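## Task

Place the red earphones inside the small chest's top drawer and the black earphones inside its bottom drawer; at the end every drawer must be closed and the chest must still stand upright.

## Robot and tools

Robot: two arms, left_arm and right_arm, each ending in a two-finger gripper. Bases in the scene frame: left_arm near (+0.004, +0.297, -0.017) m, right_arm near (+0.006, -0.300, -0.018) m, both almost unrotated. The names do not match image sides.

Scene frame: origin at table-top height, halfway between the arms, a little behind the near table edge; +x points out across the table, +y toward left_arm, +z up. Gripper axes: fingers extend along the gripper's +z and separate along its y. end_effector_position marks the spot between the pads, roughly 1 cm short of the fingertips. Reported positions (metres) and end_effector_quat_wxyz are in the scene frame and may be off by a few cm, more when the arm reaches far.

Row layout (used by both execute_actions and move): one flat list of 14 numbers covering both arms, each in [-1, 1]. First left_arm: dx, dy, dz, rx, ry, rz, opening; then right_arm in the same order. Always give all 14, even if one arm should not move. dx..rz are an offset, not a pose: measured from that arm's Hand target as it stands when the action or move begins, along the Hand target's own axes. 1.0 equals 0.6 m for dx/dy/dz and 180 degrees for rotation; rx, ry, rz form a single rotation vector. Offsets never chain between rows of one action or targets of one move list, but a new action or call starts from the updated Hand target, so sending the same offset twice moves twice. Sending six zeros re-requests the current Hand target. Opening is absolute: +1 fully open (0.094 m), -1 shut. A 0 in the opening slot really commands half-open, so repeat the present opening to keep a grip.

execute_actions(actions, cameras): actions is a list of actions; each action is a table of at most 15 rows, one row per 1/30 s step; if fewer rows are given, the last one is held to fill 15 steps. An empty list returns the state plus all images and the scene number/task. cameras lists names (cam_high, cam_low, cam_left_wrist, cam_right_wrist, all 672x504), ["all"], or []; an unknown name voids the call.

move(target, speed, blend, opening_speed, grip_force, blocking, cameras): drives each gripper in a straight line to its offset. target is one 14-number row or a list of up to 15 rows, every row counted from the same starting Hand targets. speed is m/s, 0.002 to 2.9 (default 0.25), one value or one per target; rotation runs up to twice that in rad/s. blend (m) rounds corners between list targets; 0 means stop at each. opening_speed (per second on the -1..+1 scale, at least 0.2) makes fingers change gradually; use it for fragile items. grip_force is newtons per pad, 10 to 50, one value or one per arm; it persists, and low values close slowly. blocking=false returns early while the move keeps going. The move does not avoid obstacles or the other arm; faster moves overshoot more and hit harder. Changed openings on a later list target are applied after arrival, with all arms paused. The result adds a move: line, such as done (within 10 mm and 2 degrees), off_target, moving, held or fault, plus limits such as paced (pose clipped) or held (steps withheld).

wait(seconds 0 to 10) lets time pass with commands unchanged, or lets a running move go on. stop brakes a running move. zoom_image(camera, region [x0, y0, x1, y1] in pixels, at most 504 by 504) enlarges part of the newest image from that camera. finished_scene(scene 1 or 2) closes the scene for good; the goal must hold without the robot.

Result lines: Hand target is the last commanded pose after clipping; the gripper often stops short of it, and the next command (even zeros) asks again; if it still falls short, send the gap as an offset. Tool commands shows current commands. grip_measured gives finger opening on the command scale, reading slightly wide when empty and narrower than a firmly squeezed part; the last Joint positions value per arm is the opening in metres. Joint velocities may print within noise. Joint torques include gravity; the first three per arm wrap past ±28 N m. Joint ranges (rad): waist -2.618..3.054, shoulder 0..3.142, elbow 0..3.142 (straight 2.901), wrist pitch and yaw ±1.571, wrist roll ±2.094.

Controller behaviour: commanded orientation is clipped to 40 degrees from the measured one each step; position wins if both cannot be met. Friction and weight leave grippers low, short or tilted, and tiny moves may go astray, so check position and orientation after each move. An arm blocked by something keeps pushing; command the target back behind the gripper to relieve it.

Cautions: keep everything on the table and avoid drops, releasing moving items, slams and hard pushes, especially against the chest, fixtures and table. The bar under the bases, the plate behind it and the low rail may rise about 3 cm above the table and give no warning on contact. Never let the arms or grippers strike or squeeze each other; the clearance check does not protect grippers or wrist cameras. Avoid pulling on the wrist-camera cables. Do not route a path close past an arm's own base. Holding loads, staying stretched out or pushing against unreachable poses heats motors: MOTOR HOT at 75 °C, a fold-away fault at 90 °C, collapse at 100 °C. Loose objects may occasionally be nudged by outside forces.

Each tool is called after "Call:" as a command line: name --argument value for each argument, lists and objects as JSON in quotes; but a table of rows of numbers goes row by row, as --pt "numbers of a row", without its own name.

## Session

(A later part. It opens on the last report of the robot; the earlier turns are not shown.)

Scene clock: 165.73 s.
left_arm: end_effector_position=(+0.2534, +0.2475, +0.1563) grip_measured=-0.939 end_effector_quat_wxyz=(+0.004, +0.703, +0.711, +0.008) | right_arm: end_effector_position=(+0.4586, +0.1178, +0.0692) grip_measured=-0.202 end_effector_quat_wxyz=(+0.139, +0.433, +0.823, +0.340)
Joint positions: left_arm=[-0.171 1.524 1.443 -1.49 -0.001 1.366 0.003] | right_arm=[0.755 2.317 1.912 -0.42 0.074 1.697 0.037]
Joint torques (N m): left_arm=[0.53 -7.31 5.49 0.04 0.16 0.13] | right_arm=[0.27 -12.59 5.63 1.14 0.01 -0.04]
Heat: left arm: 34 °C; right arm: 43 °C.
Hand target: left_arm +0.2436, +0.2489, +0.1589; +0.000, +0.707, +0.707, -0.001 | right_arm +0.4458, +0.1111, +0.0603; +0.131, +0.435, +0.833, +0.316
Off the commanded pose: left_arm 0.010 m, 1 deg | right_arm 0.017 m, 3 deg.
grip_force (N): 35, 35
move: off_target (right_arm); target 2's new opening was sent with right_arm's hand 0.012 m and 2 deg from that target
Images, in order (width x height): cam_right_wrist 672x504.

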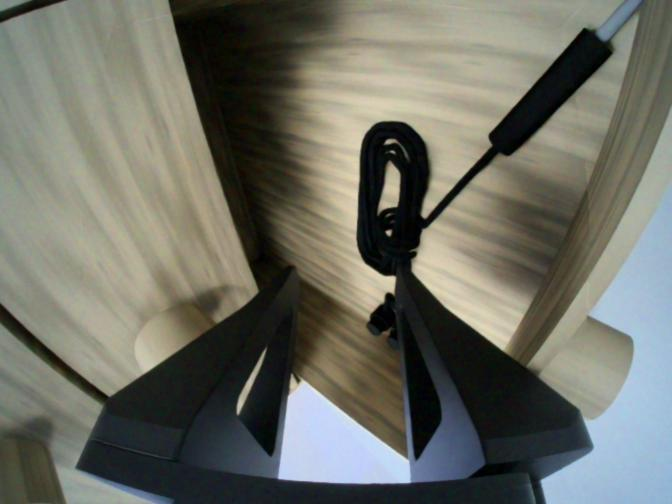

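Call:
move --pt "0 0 0 0 0 0 -1 0 0 -0.2 0 0 0 -0.2" --pt "0 0 0 0 0 0 -1 0.006 -0.1335 -0.198 -0.143 -0.173 -0.491 -0.2" --speed '[0.12,0.35]' --blend '[0.02,0]' --cameras '["cam_high","cam_right_wrist"]'

Call:
zoom_image --camera "cam_high" --region '[290, 290, 420, 370]'

Scene clock: 179.47 s.
left_arm: end_effector_position=(+0.2534, +0.2475, +0.1563) grip_measured=-0.939 end_effector_quat_wxyz=(+0.004, +0.703, +0.711, +0.008) | right_arm: end_effector_position=(+0.3362, +0.0310, +0.1066) grip_measured=-0.202 end_effector_quat_wxyz=(+0.592, -0.222, +0.754, +0.177)
Joint positions: left_arm=[-0.171 1.524 1.443 -1.49 -0.001 1.366 0.003] | right_arm=[0.903 1.763 0.657 0.855 0.339 0.055 0.037]
Joint torques (N m): left_arm=[0.54 -7.31 5.49 0.04 0.16 0.13] | right_arm=[-0.62 -5.41 5.16 2.14 -0.21 0]
Heat: left arm: 34 °C; right arm: 44 °C.
Hand target: left_arm +0.2436, +0.2489, +0.1589; +0.000, +0.707, +0.707, -0.001 | right_arm +0.3338, +0.0312, +0.1003; +0.589, -0.231, +0.753, +0.180
Off the commanded pose: left_arm 0.010 m, 1 deg | right_arm 0.007 m, 1 deg.
grip_force (N): 35, 35
move: done
Images, in order (width x height): cam_high 672x504, cam_right_wrist 672x504.

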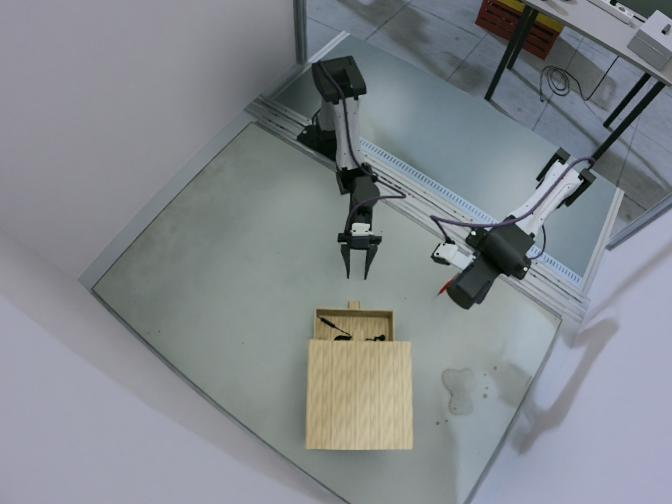

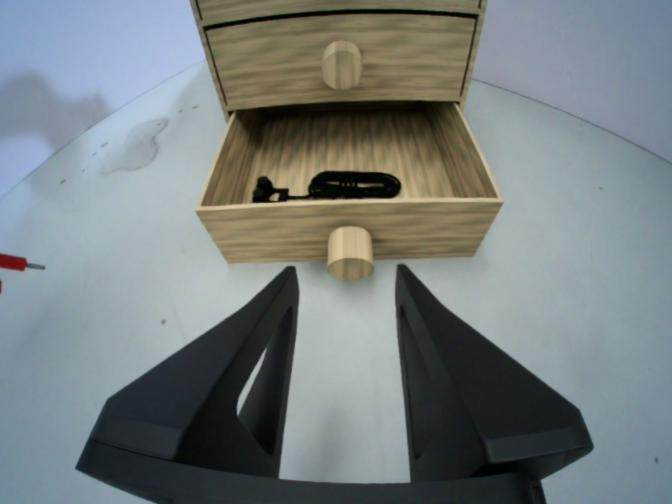

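Scaled by 3.877.

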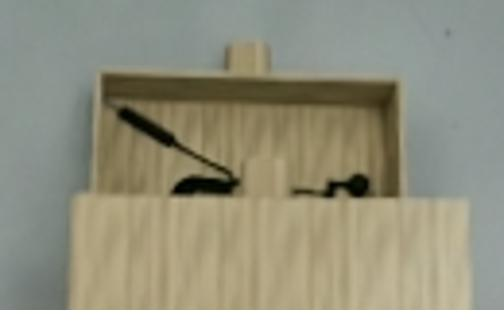

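Call:
zoom_image --camera "cam_right_wrist" --region '[380, 100, 540, 270]'

Scaled by 2.965 from the camera's 672x504 image, which has a finer 960x720 frame.

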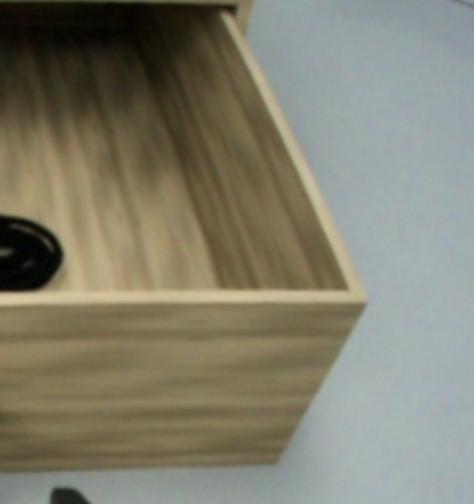

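Call:
move --pt "0 0 0 0 0 0 -1 0 0 0 0 0 0 -1" --pt "0 0 0 0 0 0 -1 0.0954 0 0.058 0 0 0 -1" --pt "0 0 0 0 0 0 -1 0.041 0 0.2765 0 0 0 -1" --speed '[0.2,0.2,0.08]' --blend '[0,0.015,0]' --cameras '["cam_low","cam_right_wrist"]'

Scene clock: 188.57 s.
left_arm: end_effector_position=(+0.2534, +0.2475, +0.1563) grip_measured=-0.939 end_effector_quat_wxyz=(+0.004, +0.703, +0.711, +0.008) | right_arm: end_effector_position=(+0.4589, +0.1103, +0.0392) grip_measured=-0.991 end_effector_quat_wxyz=(+0.595, -0.220, +0.753, +0.176)
Joint positions: left_arm=[-0.171 1.524 1.443 -1.49 -0.001 1.366 0.003] | right_arm=[0.788 2.354 1.268 0.848 0.233 0.025 0]
Joint torques (N m): left_arm=[0.53 -7.32 5.49 0.04 0.16 0.14] | right_arm=[-0.54 -9.11 9.73 1.77 -0.2 -0.06]
Heat: left arm: 34 °C; right arm: 41 °C.
Hand target: left_arm +0.2436, +0.2489, +0.1589; +0.000, +0.707, +0.707, -0.001 | right_arm +0.4622, +0.1180, +0.0364; +0.589, -0.231, +0.753, +0.180
Off the commanded pose: left_arm 0.010 m, 1 deg | right_arm 0.009 m, 1 deg.
grip_force (N): 35, 35
move: done
Images, in order (width x height): cam_low 672x504, cam_right_wrist 672x504.

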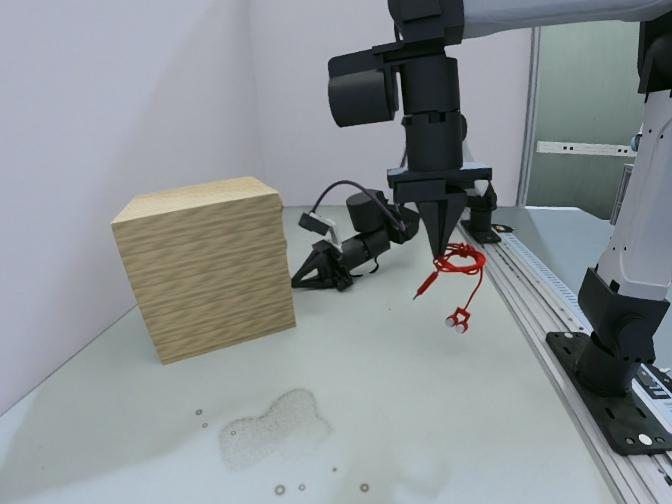

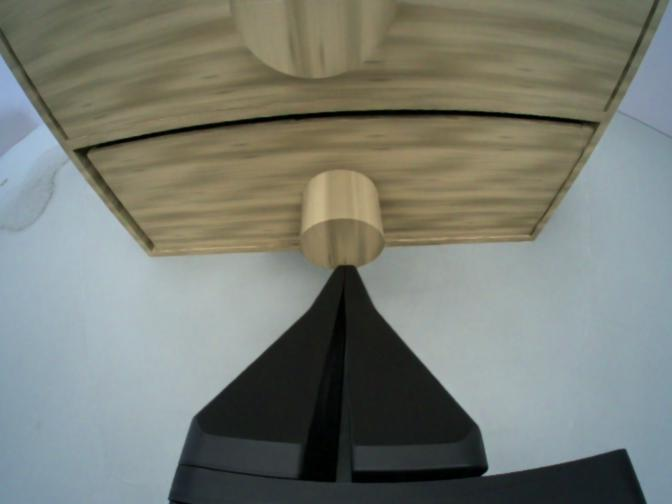

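Call:
move --target '[0,0,0,0,0,0,-1, -0.008,0,0.032,0,0,0,-1]' --speed 0.06 --cameras '["cam_right_wrist"]'

Call:
zoom_image --camera "cam_right_wrist" --region '[60, 80, 640, 280]'

Scene clock: 190.83 s.
left_arm: end_effector_position=(+0.2534, +0.2475, +0.1563) grip_measured=-0.939 end_effector_quat_wxyz=(+0.004, +0.703, +0.711, +0.008) | right_arm: end_effector_position=(+0.4718, +0.1199, +0.0394) grip_measured=-0.991 end_effector_quat_wxyz=(+0.594, -0.220, +0.754, +0.174)
Joint positions: left_arm=[-0.171 1.524 1.443 -1.49 -0.001 1.366 0.003] | right_arm=[0.784 2.393 1.356 0.795 0.233 0.024 0]
Joint torques (N m): left_arm=[0.53 -7.31 5.5 0.05 0.16 0.14] | right_arm=[-0.85 -8.72 11.32 1.77 -0.31 -0.08]
Heat: left arm: 34 °C; right arm: 41 °C.
Hand target: left_arm +0.2436, +0.2489, +0.1589; +0.000, +0.707, +0.707, -0.001 | right_arm +0.4787, +0.1290, +0.0361; +0.589, -0.231, +0.753, +0.180
Off the commanded pose: left_arm 0.010 m, 1 deg | right_arm 0.012 m, 2 deg.
grip_force (N): 35, 35
move: off_target (right_arm)
Images, in order (width x height): cam_right_wrist 672x504.

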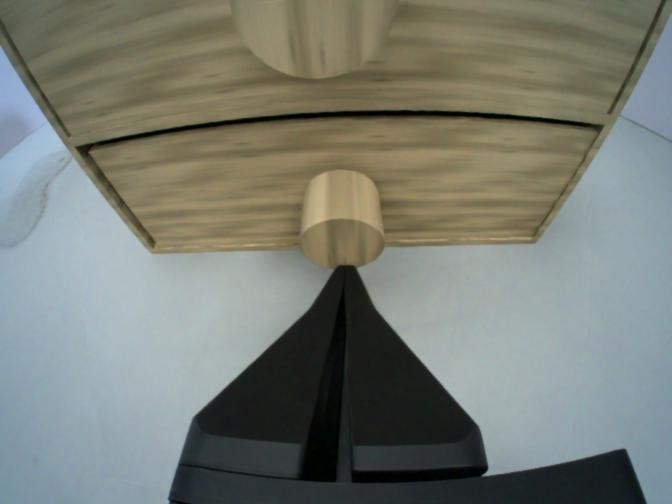

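Region (60, 80, 640, 280) is 580x200 pixels. A region can be at most 504 by 504 pixels.

Call:
move --pt "0 0 0 0 0 0 -1 0.028 0 -0.113 0 0 0 -1" --pt "0 0 0 0 0 0 -1 -0.165 0 -0.1785 0 0.2 0 0.3" --speed '[0.1,0.25]' --blend '[0.02,0]' --cameras '["cam_low","cam_right_wrist"]'

Call:
zoom_image --camera "cam_low" --region '[100, 160, 350, 370]'

Scene clock: 200.73 s.
left_arm: end_effector_position=(+0.2534, +0.2475, +0.1563) grip_measured=-0.939 end_effector_quat_wxyz=(+0.004, +0.703, +0.711, +0.008) | right_arm: end_effector_position=(+0.4108, +0.0777, +0.1494) grip_measured=+0.298 end_effector_quat_wxyz=(+0.323, -0.277, +0.901, +0.087)
Joint positions: left_arm=[-0.171 1.524 1.443 -1.49 -0.001 1.366 0.003] | right_arm=[0.803 2.089 1.908 -0.727 0.187 0.145 0.061]
Joint torques (N m): left_arm=[0.54 -7.31 5.49 0.05 0.16 0.14] | right_arm=[-0.36 -9.31 11.14 1.38 -0.15 0.08]
Heat: left arm: 34 °C; right arm: 39 °C.
Hand target: left_arm +0.2436, +0.2489, +0.1589; +0.000, +0.707, +0.707, -0.001 | right_arm +0.4123, +0.0843, +0.1581; +0.327, -0.275, +0.898, +0.100
Off the commanded pose: left_arm 0.010 m, 1 deg | right_arm 0.011 m, 2 deg.
grip_force (N): 35, 35
move: off_target (right_arm); target 2's new opening was sent with right_arm's hand 0.011 m and 2 deg from that target
Images, in order (width x height): cam_low 672x504, cam_right_wrist 672x504.

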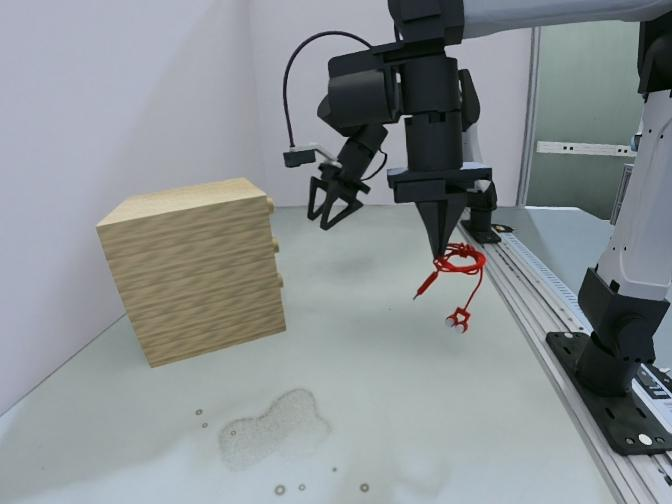

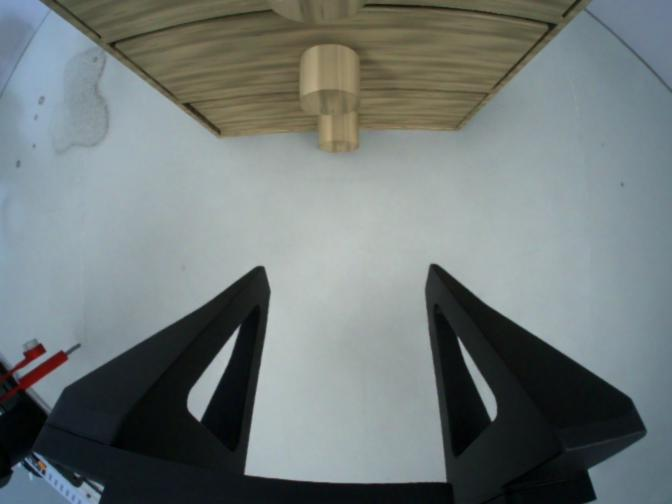

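Scaled by 2.016.

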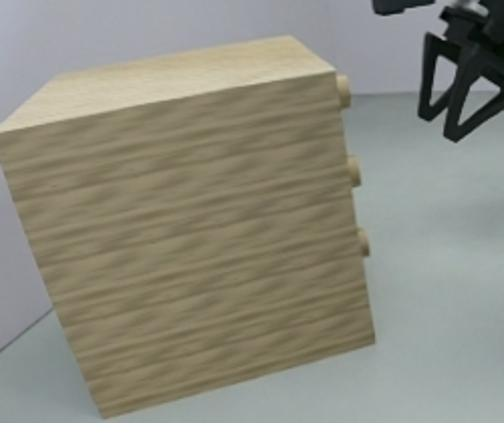

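Call:
move --target '[0,0,0,0,0,0,-1, -0.126,0.012,0.0885,0,0,0,0.3]' --speed 0.15 --cameras '["cam_low","cam_right_wrist"]'

Scene clock: 206.00 s.
left_arm: end_effector_position=(+0.2534, +0.2475, +0.1563) grip_measured=-0.939 end_effector_quat_wxyz=(+0.004, +0.703, +0.711, +0.008) | right_arm: end_effector_position=(+0.4848, +0.1382, +0.1657) grip_measured=+0.298 end_effector_quat_wxyz=(+0.370, -0.267, +0.883, +0.114)
Joint positions: left_arm=[-0.171 1.524 1.443 -1.49 -0.001 1.366 0.003] | right_arm=[0.779 2.622 2.833 -1 0.167 0.124 0.061]
Joint torques (N m): left_arm=[0.53 -7.31 5.49 0.04 0.16 0.14] | right_arm=[-0.43 -11.26 10.44 1.53 -0.17 -0.1]
Heat: left arm: 34 °C; right arm: 39 °C.
Hand target: left_arm +0.2436, +0.2489, +0.1589; +0.000, +0.707, +0.707, -0.001 | right_arm +0.4845, +0.1418, +0.1661; +0.327, -0.275, +0.898, +0.100
Off the commanded pose: left_arm 0.010 m, 1 deg | right_arm 0.004 m, 6 deg.
elbow stopped short (right arm): the move would have taken joint 3 (elbow) straighter than the controller allows.
grip_force (N): 35, 35
move: off_target (right_arm)
Images, in order (width x height): cam_low 672x504, cam_right_wrist 672x504.

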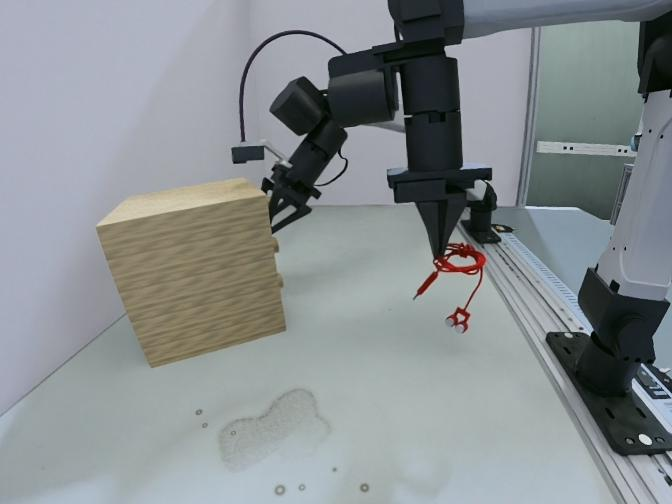

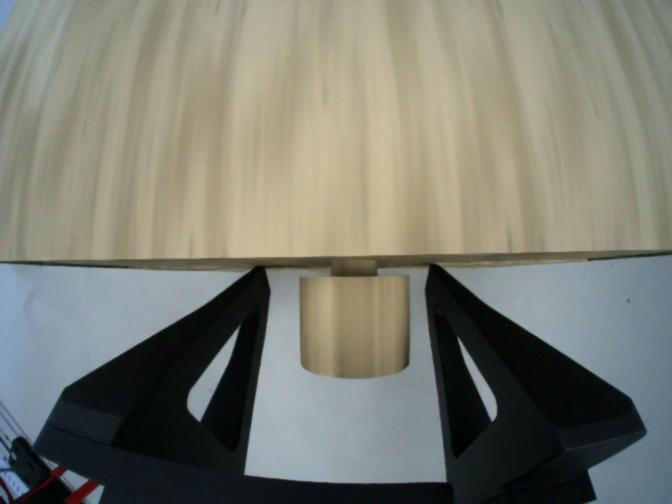

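Call:
move --pt "0 0 0 0 0 0 -1 0.0096 0 0.0115 0 0 0 0.3" --pt "0 0 0 0 0 0 -1 0.0096 0 0.0115 0 0 0 -1" --pt "0 0 0 0 0 0 -1 0.137 0 -0.0957 0 0 0 -1" --speed '[0.1,0.1,0.1]' --cameras '["cam_high","cam_low","cam_right_wrist"]'

Scene clock: 213.80 s.
left_arm: end_effector_position=(+0.2534, +0.2475, +0.1563) grip_measured=-0.939 end_effector_quat_wxyz=(+0.004, +0.703, +0.711, +0.008) | right_arm: end_effector_position=(+0.4112, +0.0860, +0.1499) grip_measured=-0.478 end_effector_quat_wxyz=(+0.325, -0.273, +0.900, +0.099)
Joint positions: left_arm=[-0.171 1.524 1.443 -1.49 -0.001 1.366 0.003] | right_arm=[0.809 2.105 1.925 -0.716 0.176 0.163 0.025]
Joint torques (N m): left_arm=[0.53 -7.31 5.49 0.04 0.16 0.13] | right_arm=[1.06 -12.4 6.31 1.46 0.11 0.03]
Heat: left arm: 34 °C; right arm: 40 °C.
Hand target: left_arm +0.2436, +0.2489, +0.1589; +0.000, +0.707, +0.707, -0.001 | right_arm +0.4018, +0.0859, +0.1573; +0.327, -0.275, +0.898, +0.100
Off the commanded pose: left_arm 0.010 m, 1 deg | right_arm 0.012 m, 0 deg.
elbow stopped short (right arm): the move would have taken joint 3 (elbow) straighter than the controller allows.
grip_force (N): 35, 35
move: off_target (right_arm); target 2's new opening was sent with right_arm's hand 0.005 m and 4 deg from that target
Images, in order (width x height): cam_high 672x504, cam_low 672x504, cam_right_wrist 672x504.

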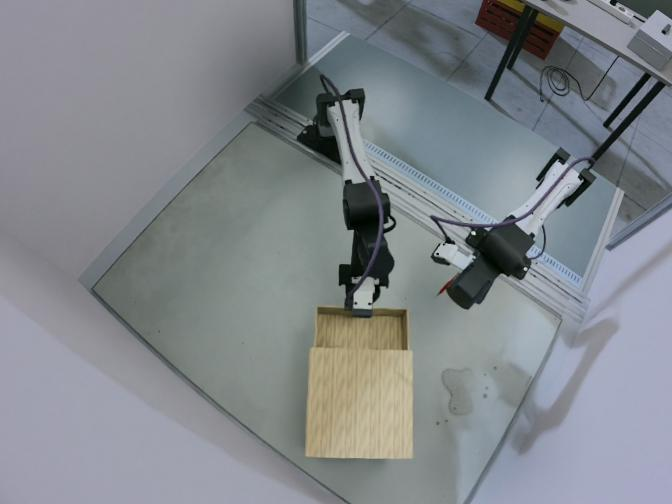

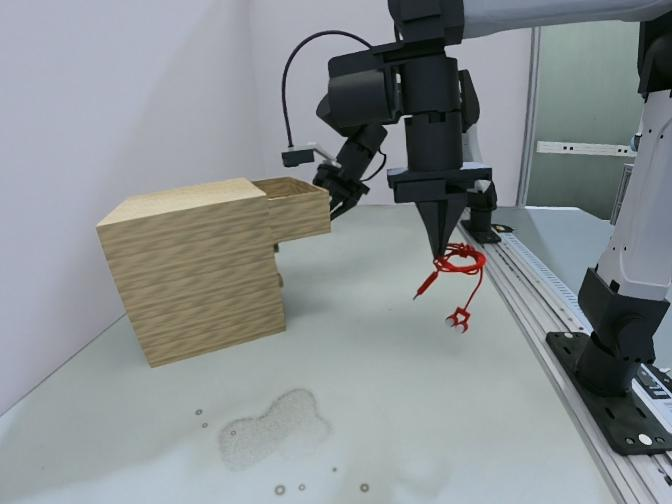

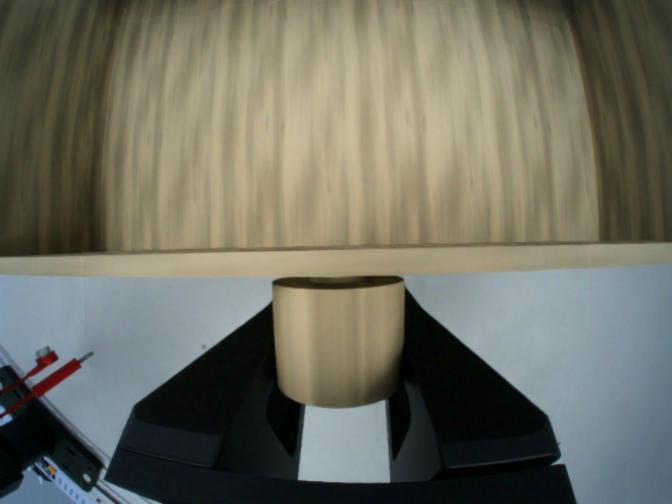

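Call:
move --pt "0 0 0 0 0 0 -1 0 0 0 0 0 0 0.2" --pt "0 0 0 0 0 0 -1 0 0 -0.13 0 0 0 0.2" --pt "-0.165 0.177 -0.185 0 0 -0.344 -1 0.121 -0.25 -0.167 0 0 0 0.2" --pt "-0.14 0.366 -0.2185 0 0 -0.689 -1 0.121 -0.25 -0.167 0 0 0 0.2" --speed '[0.1,0.12,0.22,0.25]' --blend '[0,0.02,0.03,0]' --cameras '["cam_high","cam_low","cam_left_wrist"]'

Scene clock: 231.40 s.
left_arm: end_effector_position=(+0.4683, +0.1609, +0.2990) grip_measured=-0.961 end_effector_quat_wxyz=(+0.262, -0.268, +0.913, -0.161) | right_arm: end_effector_position=(+0.3893, -0.1066, +0.1796) grip_measured=+0.198 end_effector_quat_wxyz=(+0.315, -0.271, +0.905, +0.091)
Joint positions: left_arm=[-0.259 2.176 2.739 -1.521 -0.001 -0.853 0.002] | right_arm=[0.45 1.582 1.407 -0.727 -0.04 -0.113 0.056]
Joint torques (N m): left_arm=[0.79 -8.57 7.41 0.85 -0.03 -0.17] | right_arm=[-0.62 -8.55 6.76 1.59 -0.28 -0.1]
Heat: left arm: 34 °C; right arm: 42 °C.
Hand target: left_arm +0.4632, +0.1650, +0.2901; +0.000, -0.293, +0.956, -0.001 | right_arm +0.3864, -0.1057, +0.1874; +0.327, -0.275, +0.898, +0.100
Off the commanded pose: left_arm 0.011 m, 36 deg | right_arm 0.008 m, 2 deg.
joint sent to its limit (left arm) — joint 4 (wrist pitch), lower limit. The joint targets are off in orientation, not in position.
grip_force (N): 35, 35
move: off_target (left_arm)
Images, in order (width x height): cam_high 672x504, cam_low 672x504, cam_left_wrist 672x504.

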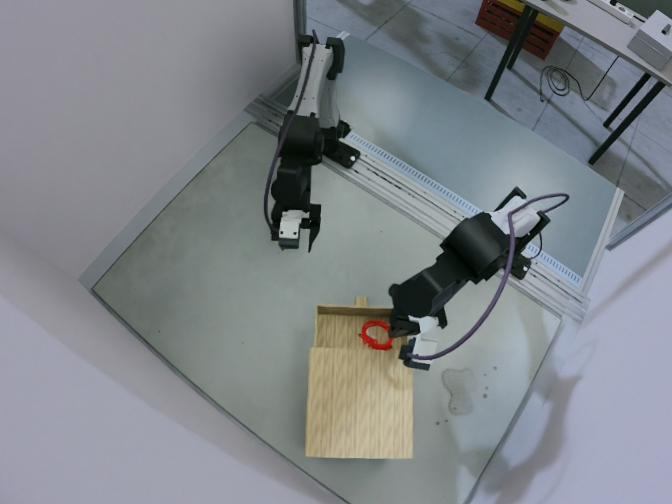

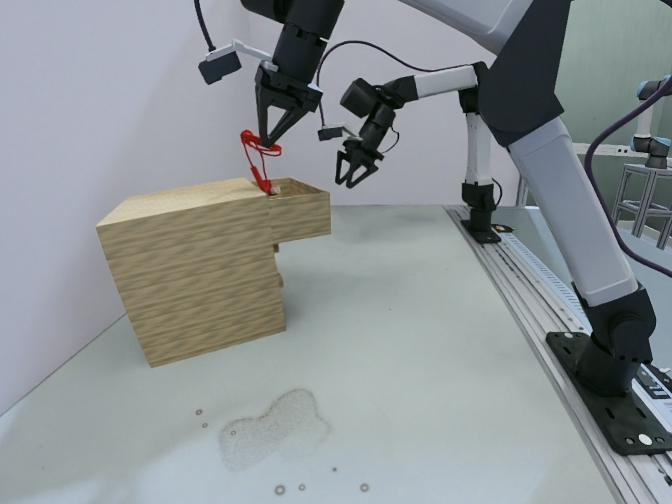

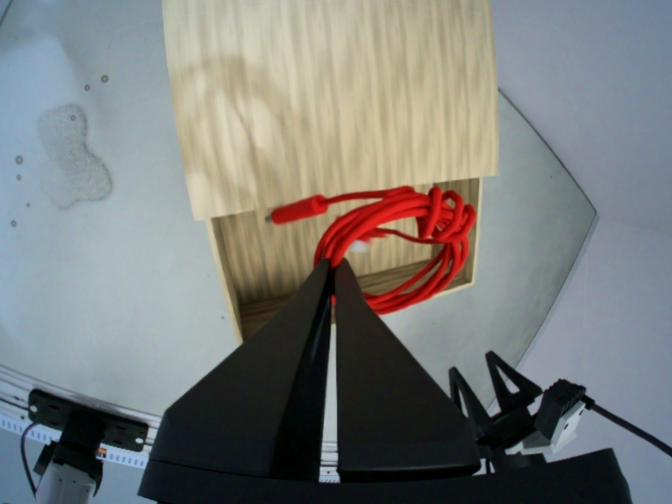

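Call:
move --target '[0.029,0,0.117,-0.009,-0.177,-0.032,-1, 0,0,0,0,0,0,0.2]' --speed 0.12 --cameras '["cam_high","cam_low","cam_left_wrist","cam_right_wrist"]'

Call:
zoom_image --camera "cam_high" --region '[290, 290, 450, 390]'

Call:
zoom_image --camera "cam_low" --region '[210, 120, 350, 260]'

Scene clock: 245.37 s.
left_arm: end_effector_position=(+0.4562, +0.1484, +0.2336) grip_measured=-0.961 end_effector_quat_wxyz=(+0.296, -0.321, +0.899, +0.044) | right_arm: end_effector_position=(+0.3893, -0.1066, +0.1796) grip_measured=+0.198 end_effector_quat_wxyz=(+0.315, -0.271, +0.905, +0.091)
Joint positions: left_arm=[-0.46 2.208 2.519 -1.521 -0.479 -1.077 0.002] | right_arm=[0.45 1.582 1.407 -0.727 -0.04 -0.113 0.056]
Joint torques (N m): left_arm=[-0.2 -9.29 5.27 0.43 -0.76 -0.22] | right_arm=[-0.55 -8.54 6.67 1.66 -0.25 -0.09]
Heat: left arm: 35 °C; right arm: 41 °C.
Hand target: left_arm +0.4487, +0.1552, +0.2200; +0.258, -0.328, +0.904, +0.093 | right_arm +0.3864, -0.1057, +0.1874; +0.327, -0.275, +0.898, +0.100
Off the commanded pose: left_arm 0.017 m, 7 deg | right_arm 0.008 m, 2 deg.
joint sent to its limit (left arm) — joint 4 (wrist pitch), lower limit. The joint targets are off in orientation, not in position.
grip_force (N): 35, 35
move: off_target (left_arm)

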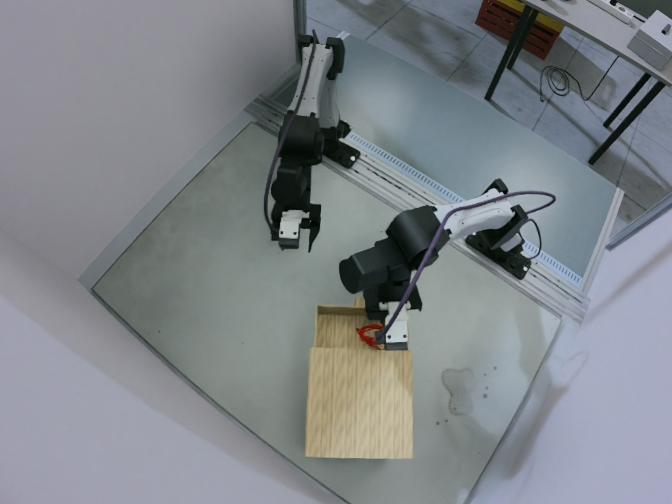

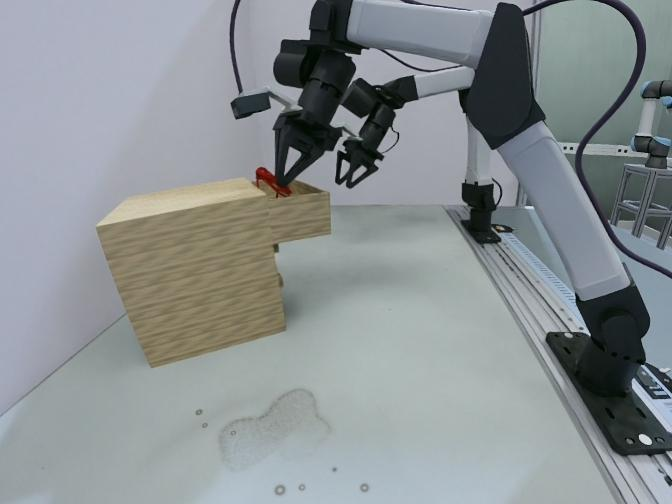

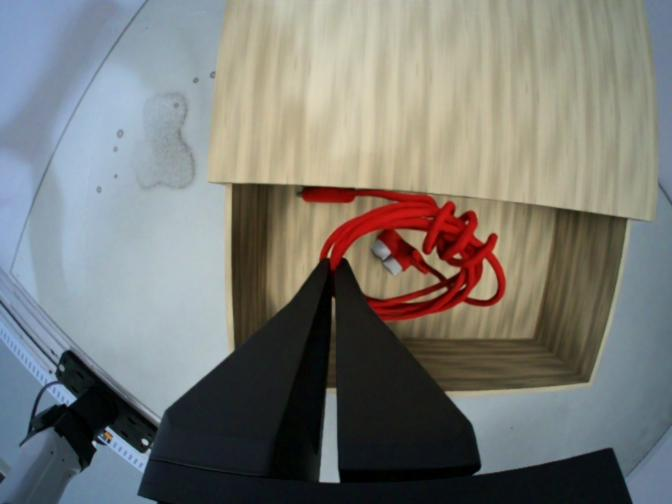

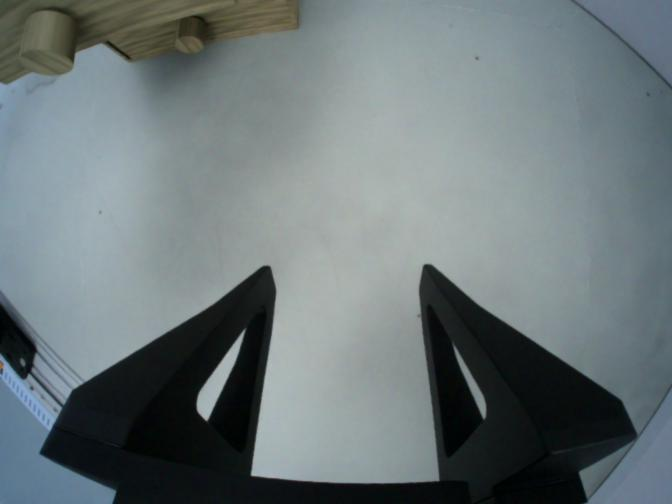

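Scaled by 3.150.

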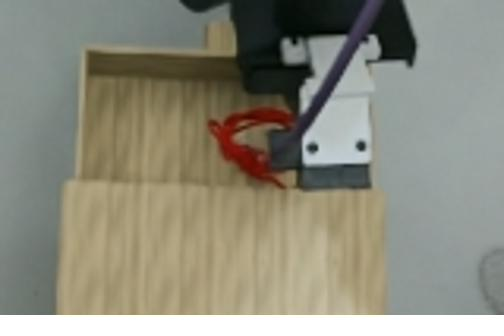

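Scaled by 3.600.

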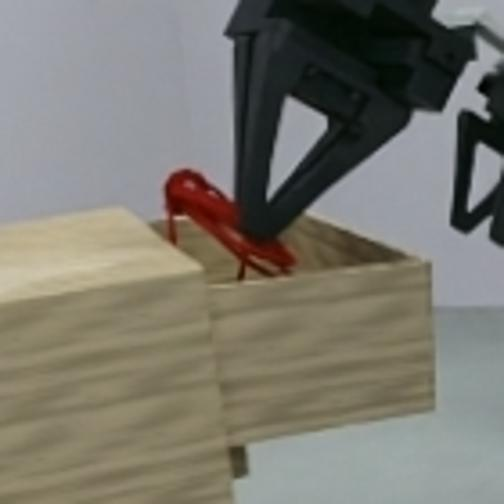

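Call:
move --pt "0.0315 0 -0.0197 0 0 0 -1 0 0 0 0 0 0 0.2" --pt "0.0738 0 0.048 0 0 0 -1 0 0 0 0 0 0 0.2" --speed 0.1 --cameras '["cam_high","cam_low","cam_left_wrist"]'

Call:
zoom_image --camera "cam_low" --region '[210, 120, 350, 260]'

Scene clock: 250.67 s.
left_arm: end_effector_position=(+0.4440, +0.1432, +0.1935) grip_measured=-0.961 end_effector_quat_wxyz=(+0.298, -0.328, +0.892, +0.087) | right_arm: end_effector_position=(+0.3893, -0.1066, +0.1796) grip_measured=+0.198 end_effector_quat_wxyz=(+0.315, -0.271, +0.905, +0.091)
Joint positions: left_arm=[-0.51 2.142 2.233 -1.395 -0.561 -1.157 0.002] | right_arm=[0.45 1.582 1.407 -0.727 -0.04 -0.113 0.056]
Joint torques (N m): left_arm=[-0.13 -10.09 3.41 0.47 0.08 -0.27] | right_arm=[-0.5 -8.65 6.74 1.65 -0.2 -0.11]
Heat: left arm: 35 °C; right arm: 41 °C.
Hand target: left_arm +0.4316, +0.1407, +0.1721; +0.258, -0.328, +0.904, +0.093 | right_arm +0.3864, -0.1057, +0.1874; +0.327, -0.275, +0.898, +0.100
Off the commanded pose: left_arm 0.025 m, 5 deg | right_arm 0.008 m, 2 deg.
grip_force (N): 35, 35
move: off_target (left_arm)
Images, in order (width x height): cam_high 672x504, cam_low 672x504, cam_left_wrist 672x504.

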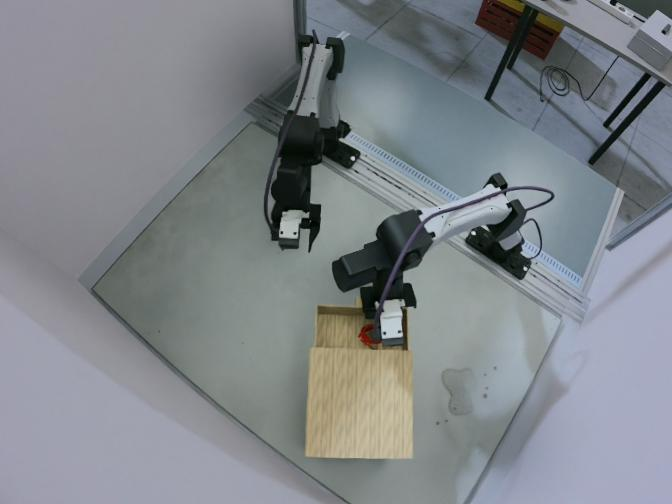

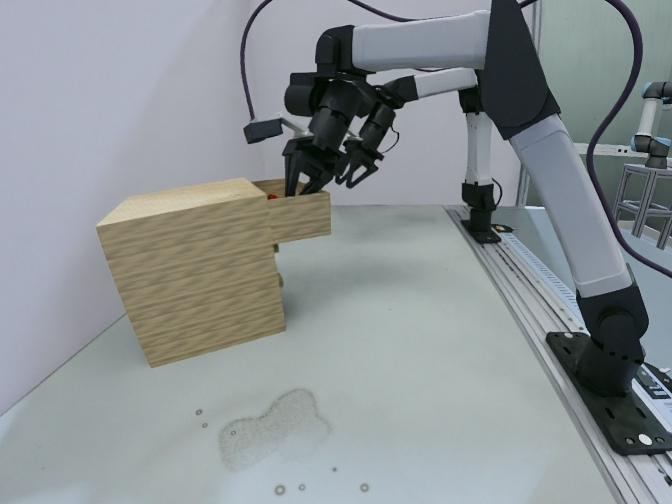

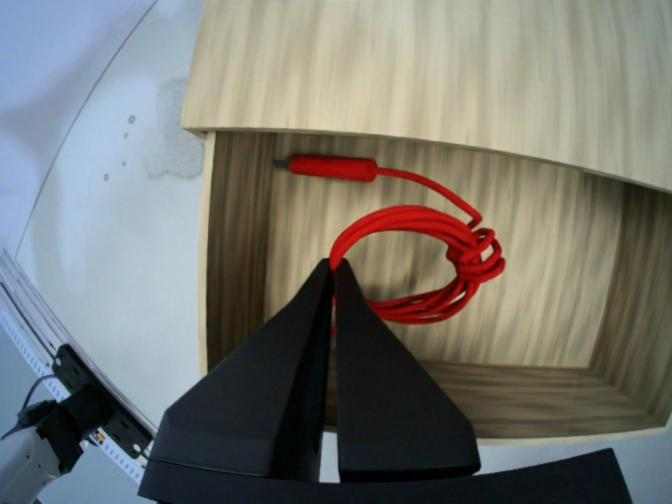

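Scaled by 3.600.

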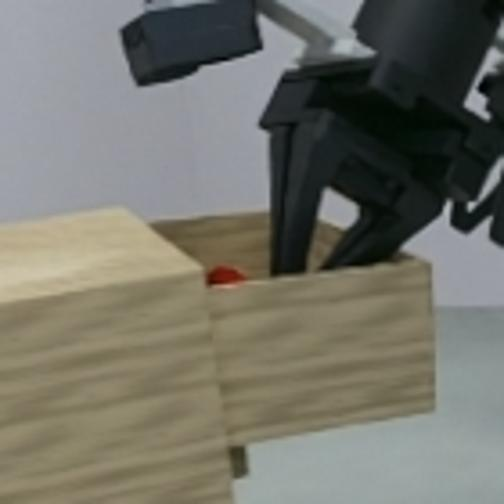

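Call:
move --pt "-0.0035 0 0.026 0 0 0 -1 0 0 0 0 0 0 0.2" --pt "-0.0035 0 0.026 0 0 0 -0.4 0 0 0 0 0 0 0.2" --speed 0.08 --opening_speed 0.8 --cameras '["cam_high","cam_low","cam_left_wrist"]'

Call:
zoom_image --camera "cam_low" --region '[210, 120, 350, 260]'

Scene clock: 255.53 s.
left_arm: end_effector_position=(+0.4601, +0.1448, +0.1911) grip_measured=-0.403 end_effector_quat_wxyz=(+0.318, -0.343, +0.881, +0.063) | right_arm: end_effector_position=(+0.3893, -0.1066, +0.1796) grip_measured=+0.198 end_effector_quat_wxyz=(+0.315, -0.271, +0.905, +0.091)
Joint positions: left_arm=[-0.489 2.127 2.178 -1.283 -0.559 -1.154 0.028] | right_arm=[0.45 1.582 1.407 -0.727 -0.04 -0.113 0.056]
Joint torques (N m): left_arm=[0.08 -9.16 3.75 0.14 0.12 -0.05] | right_arm=[-0.51 -8.32 6.49 1.63 -0.26 -0.11]
Heat: left arm: 35 °C; right arm: 41 °C.
Hand target: left_arm +0.4393, +0.1471, +0.1599; +0.258, -0.328, +0.904, +0.093 | right_arm +0.3864, -0.1057, +0.1874; +0.327, -0.275, +0.898, +0.100
Off the commanded pose: left_arm 0.037 m, 8 deg | right_arm 0.008 m, 2 deg.
grip_force (N): 35, 35
move: off_target (left_arm); target 2's new opening was sent with left_arm's hand 0.031 m and 6 deg from that target
Images, in order (width x height): cam_high 672x504, cam_low 672x504, cam_left_wrist 672x504.

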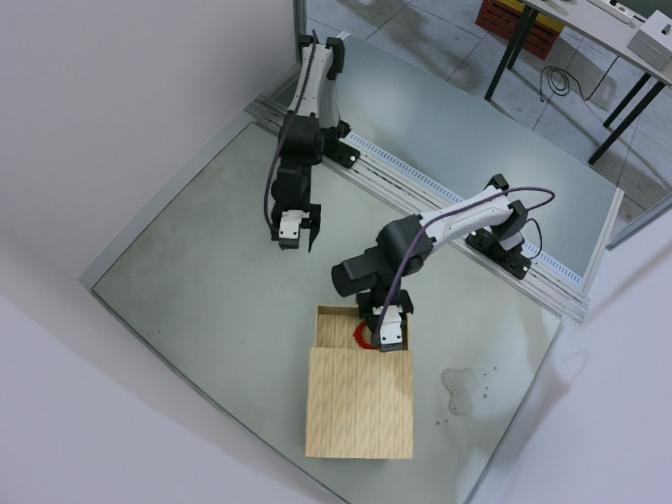

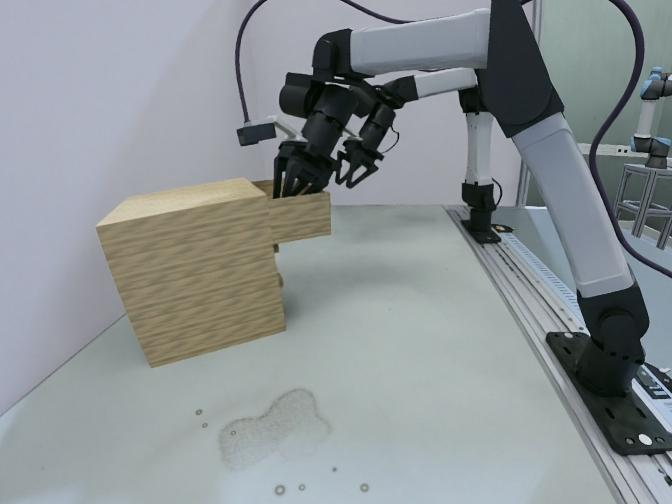

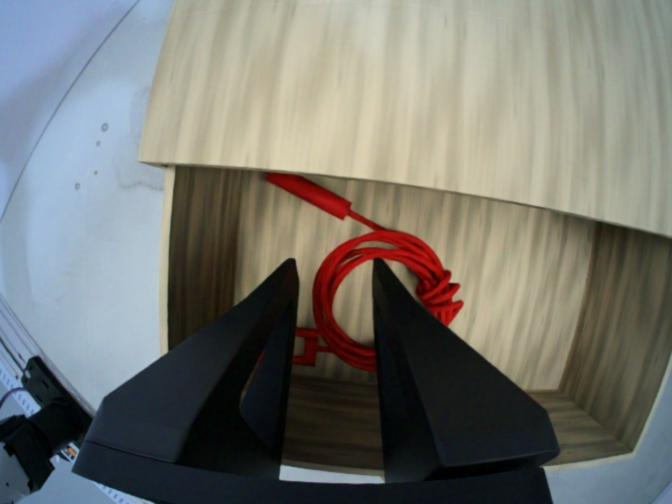

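Scaled by 3.600.

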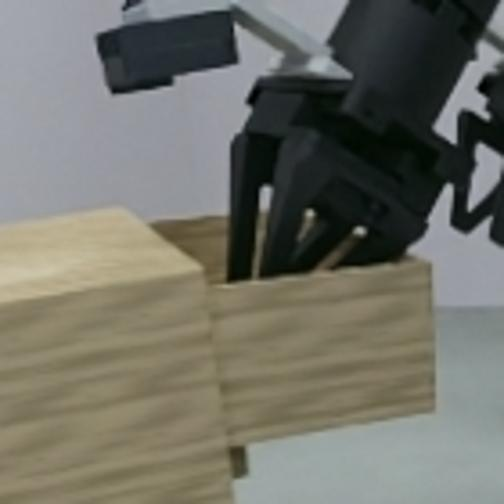

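Call:
move --pt "-0.12 0 -0.161 0 0 0 -0.4 0 0 0 0 0 0 0.2" --pt "0.053 0.267 -0.23 0 0 0 -0.4 0 0 0 0 0 0 0.2" --pt "0.053 0.267 -0.23 0 0 0 -0.4 -0.0735 0.2457 0.1095 0 -0.028 0 0.3" --speed '[0.12,0.25,0.25]' --blend '[0.02,0.03,0]' --cameras '["cam_high","cam_low","cam_right_wrist"]'

Call:
zoom_image --camera "cam_high" --region '[290, 290, 450, 390]'

Call:
zoom_image --camera "cam_low" --region '[210, 120, 350, 260]'

Scene clock: 267.37 s.
left_arm: end_effector_position=(+0.2706, +0.1974, +0.2624) grip_measured=-0.402 end_effector_quat_wxyz=(+0.294, -0.314, +0.902, +0.035) | right_arm: end_effector_position=(+0.3582, +0.0516, +0.1537) grip_measured=+0.298 end_effector_quat_wxyz=(+0.348, -0.280, +0.888, +0.107)
Joint positions: left_arm=[-0.63 1.447 1.685 -1.522 -0.516 -1.245 0.028] | right_arm=[0.849 1.815 1.503 -0.535 0.2 0.165 0.061]
Joint torques (N m): left_arm=[-0.46 -5.5 5.3 0.32 -0.68 -0.2] | right_arm=[-0.08 -7.09 11.1 1.73 0.16 0.09]
Heat: left arm: 36 °C; right arm: 40 °C.
Hand target: left_arm +0.2599, +0.2061, +0.2603; +0.258, -0.328, +0.904, +0.093 | right_arm +0.3667, +0.0591, +0.1654; +0.366, -0.271, +0.883, +0.112
Off the commanded pose: left_arm 0.014 m, 8 deg | right_arm 0.016 m, 2 deg.
joint sent to its limit (left arm) — joint 4 (wrist pitch), lower limit. The joint targets are off in orientation, not in position.
grip_force (N): 35, 35
move: off_target (left_arm, right_arm); target 3's new opening was sent with right_arm's hand 0.016 m and 3 deg from that target
Images, in order (width x height): cam_high 672x504, cam_low 672x504, cam_right_wrist 672x504.

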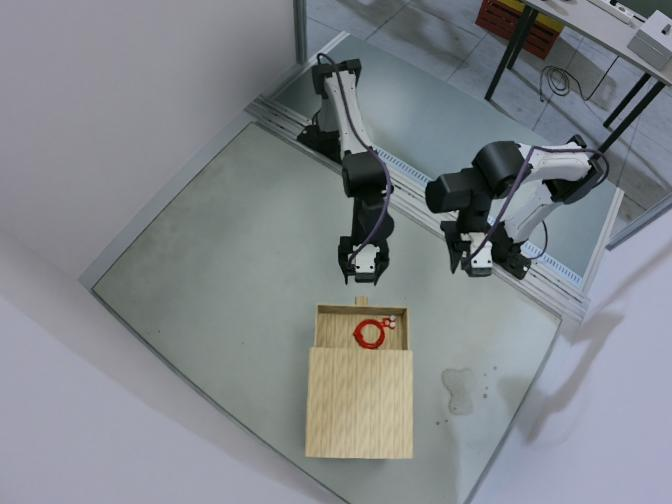

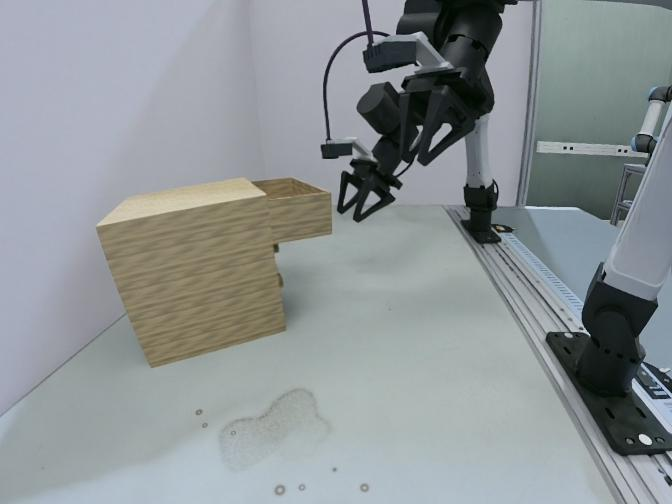

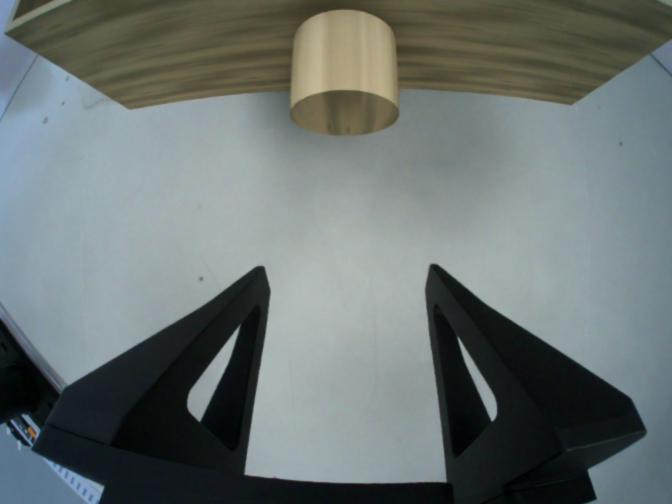

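Scaled by 3.150.

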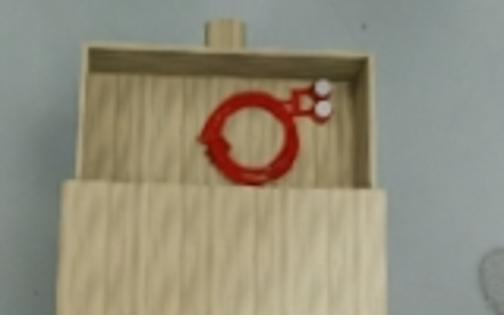

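Scaled by 3.600.

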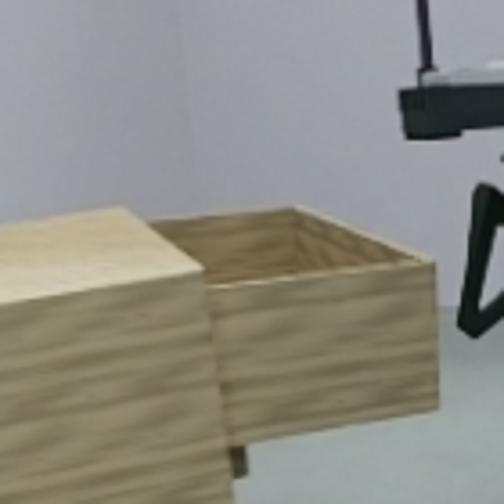

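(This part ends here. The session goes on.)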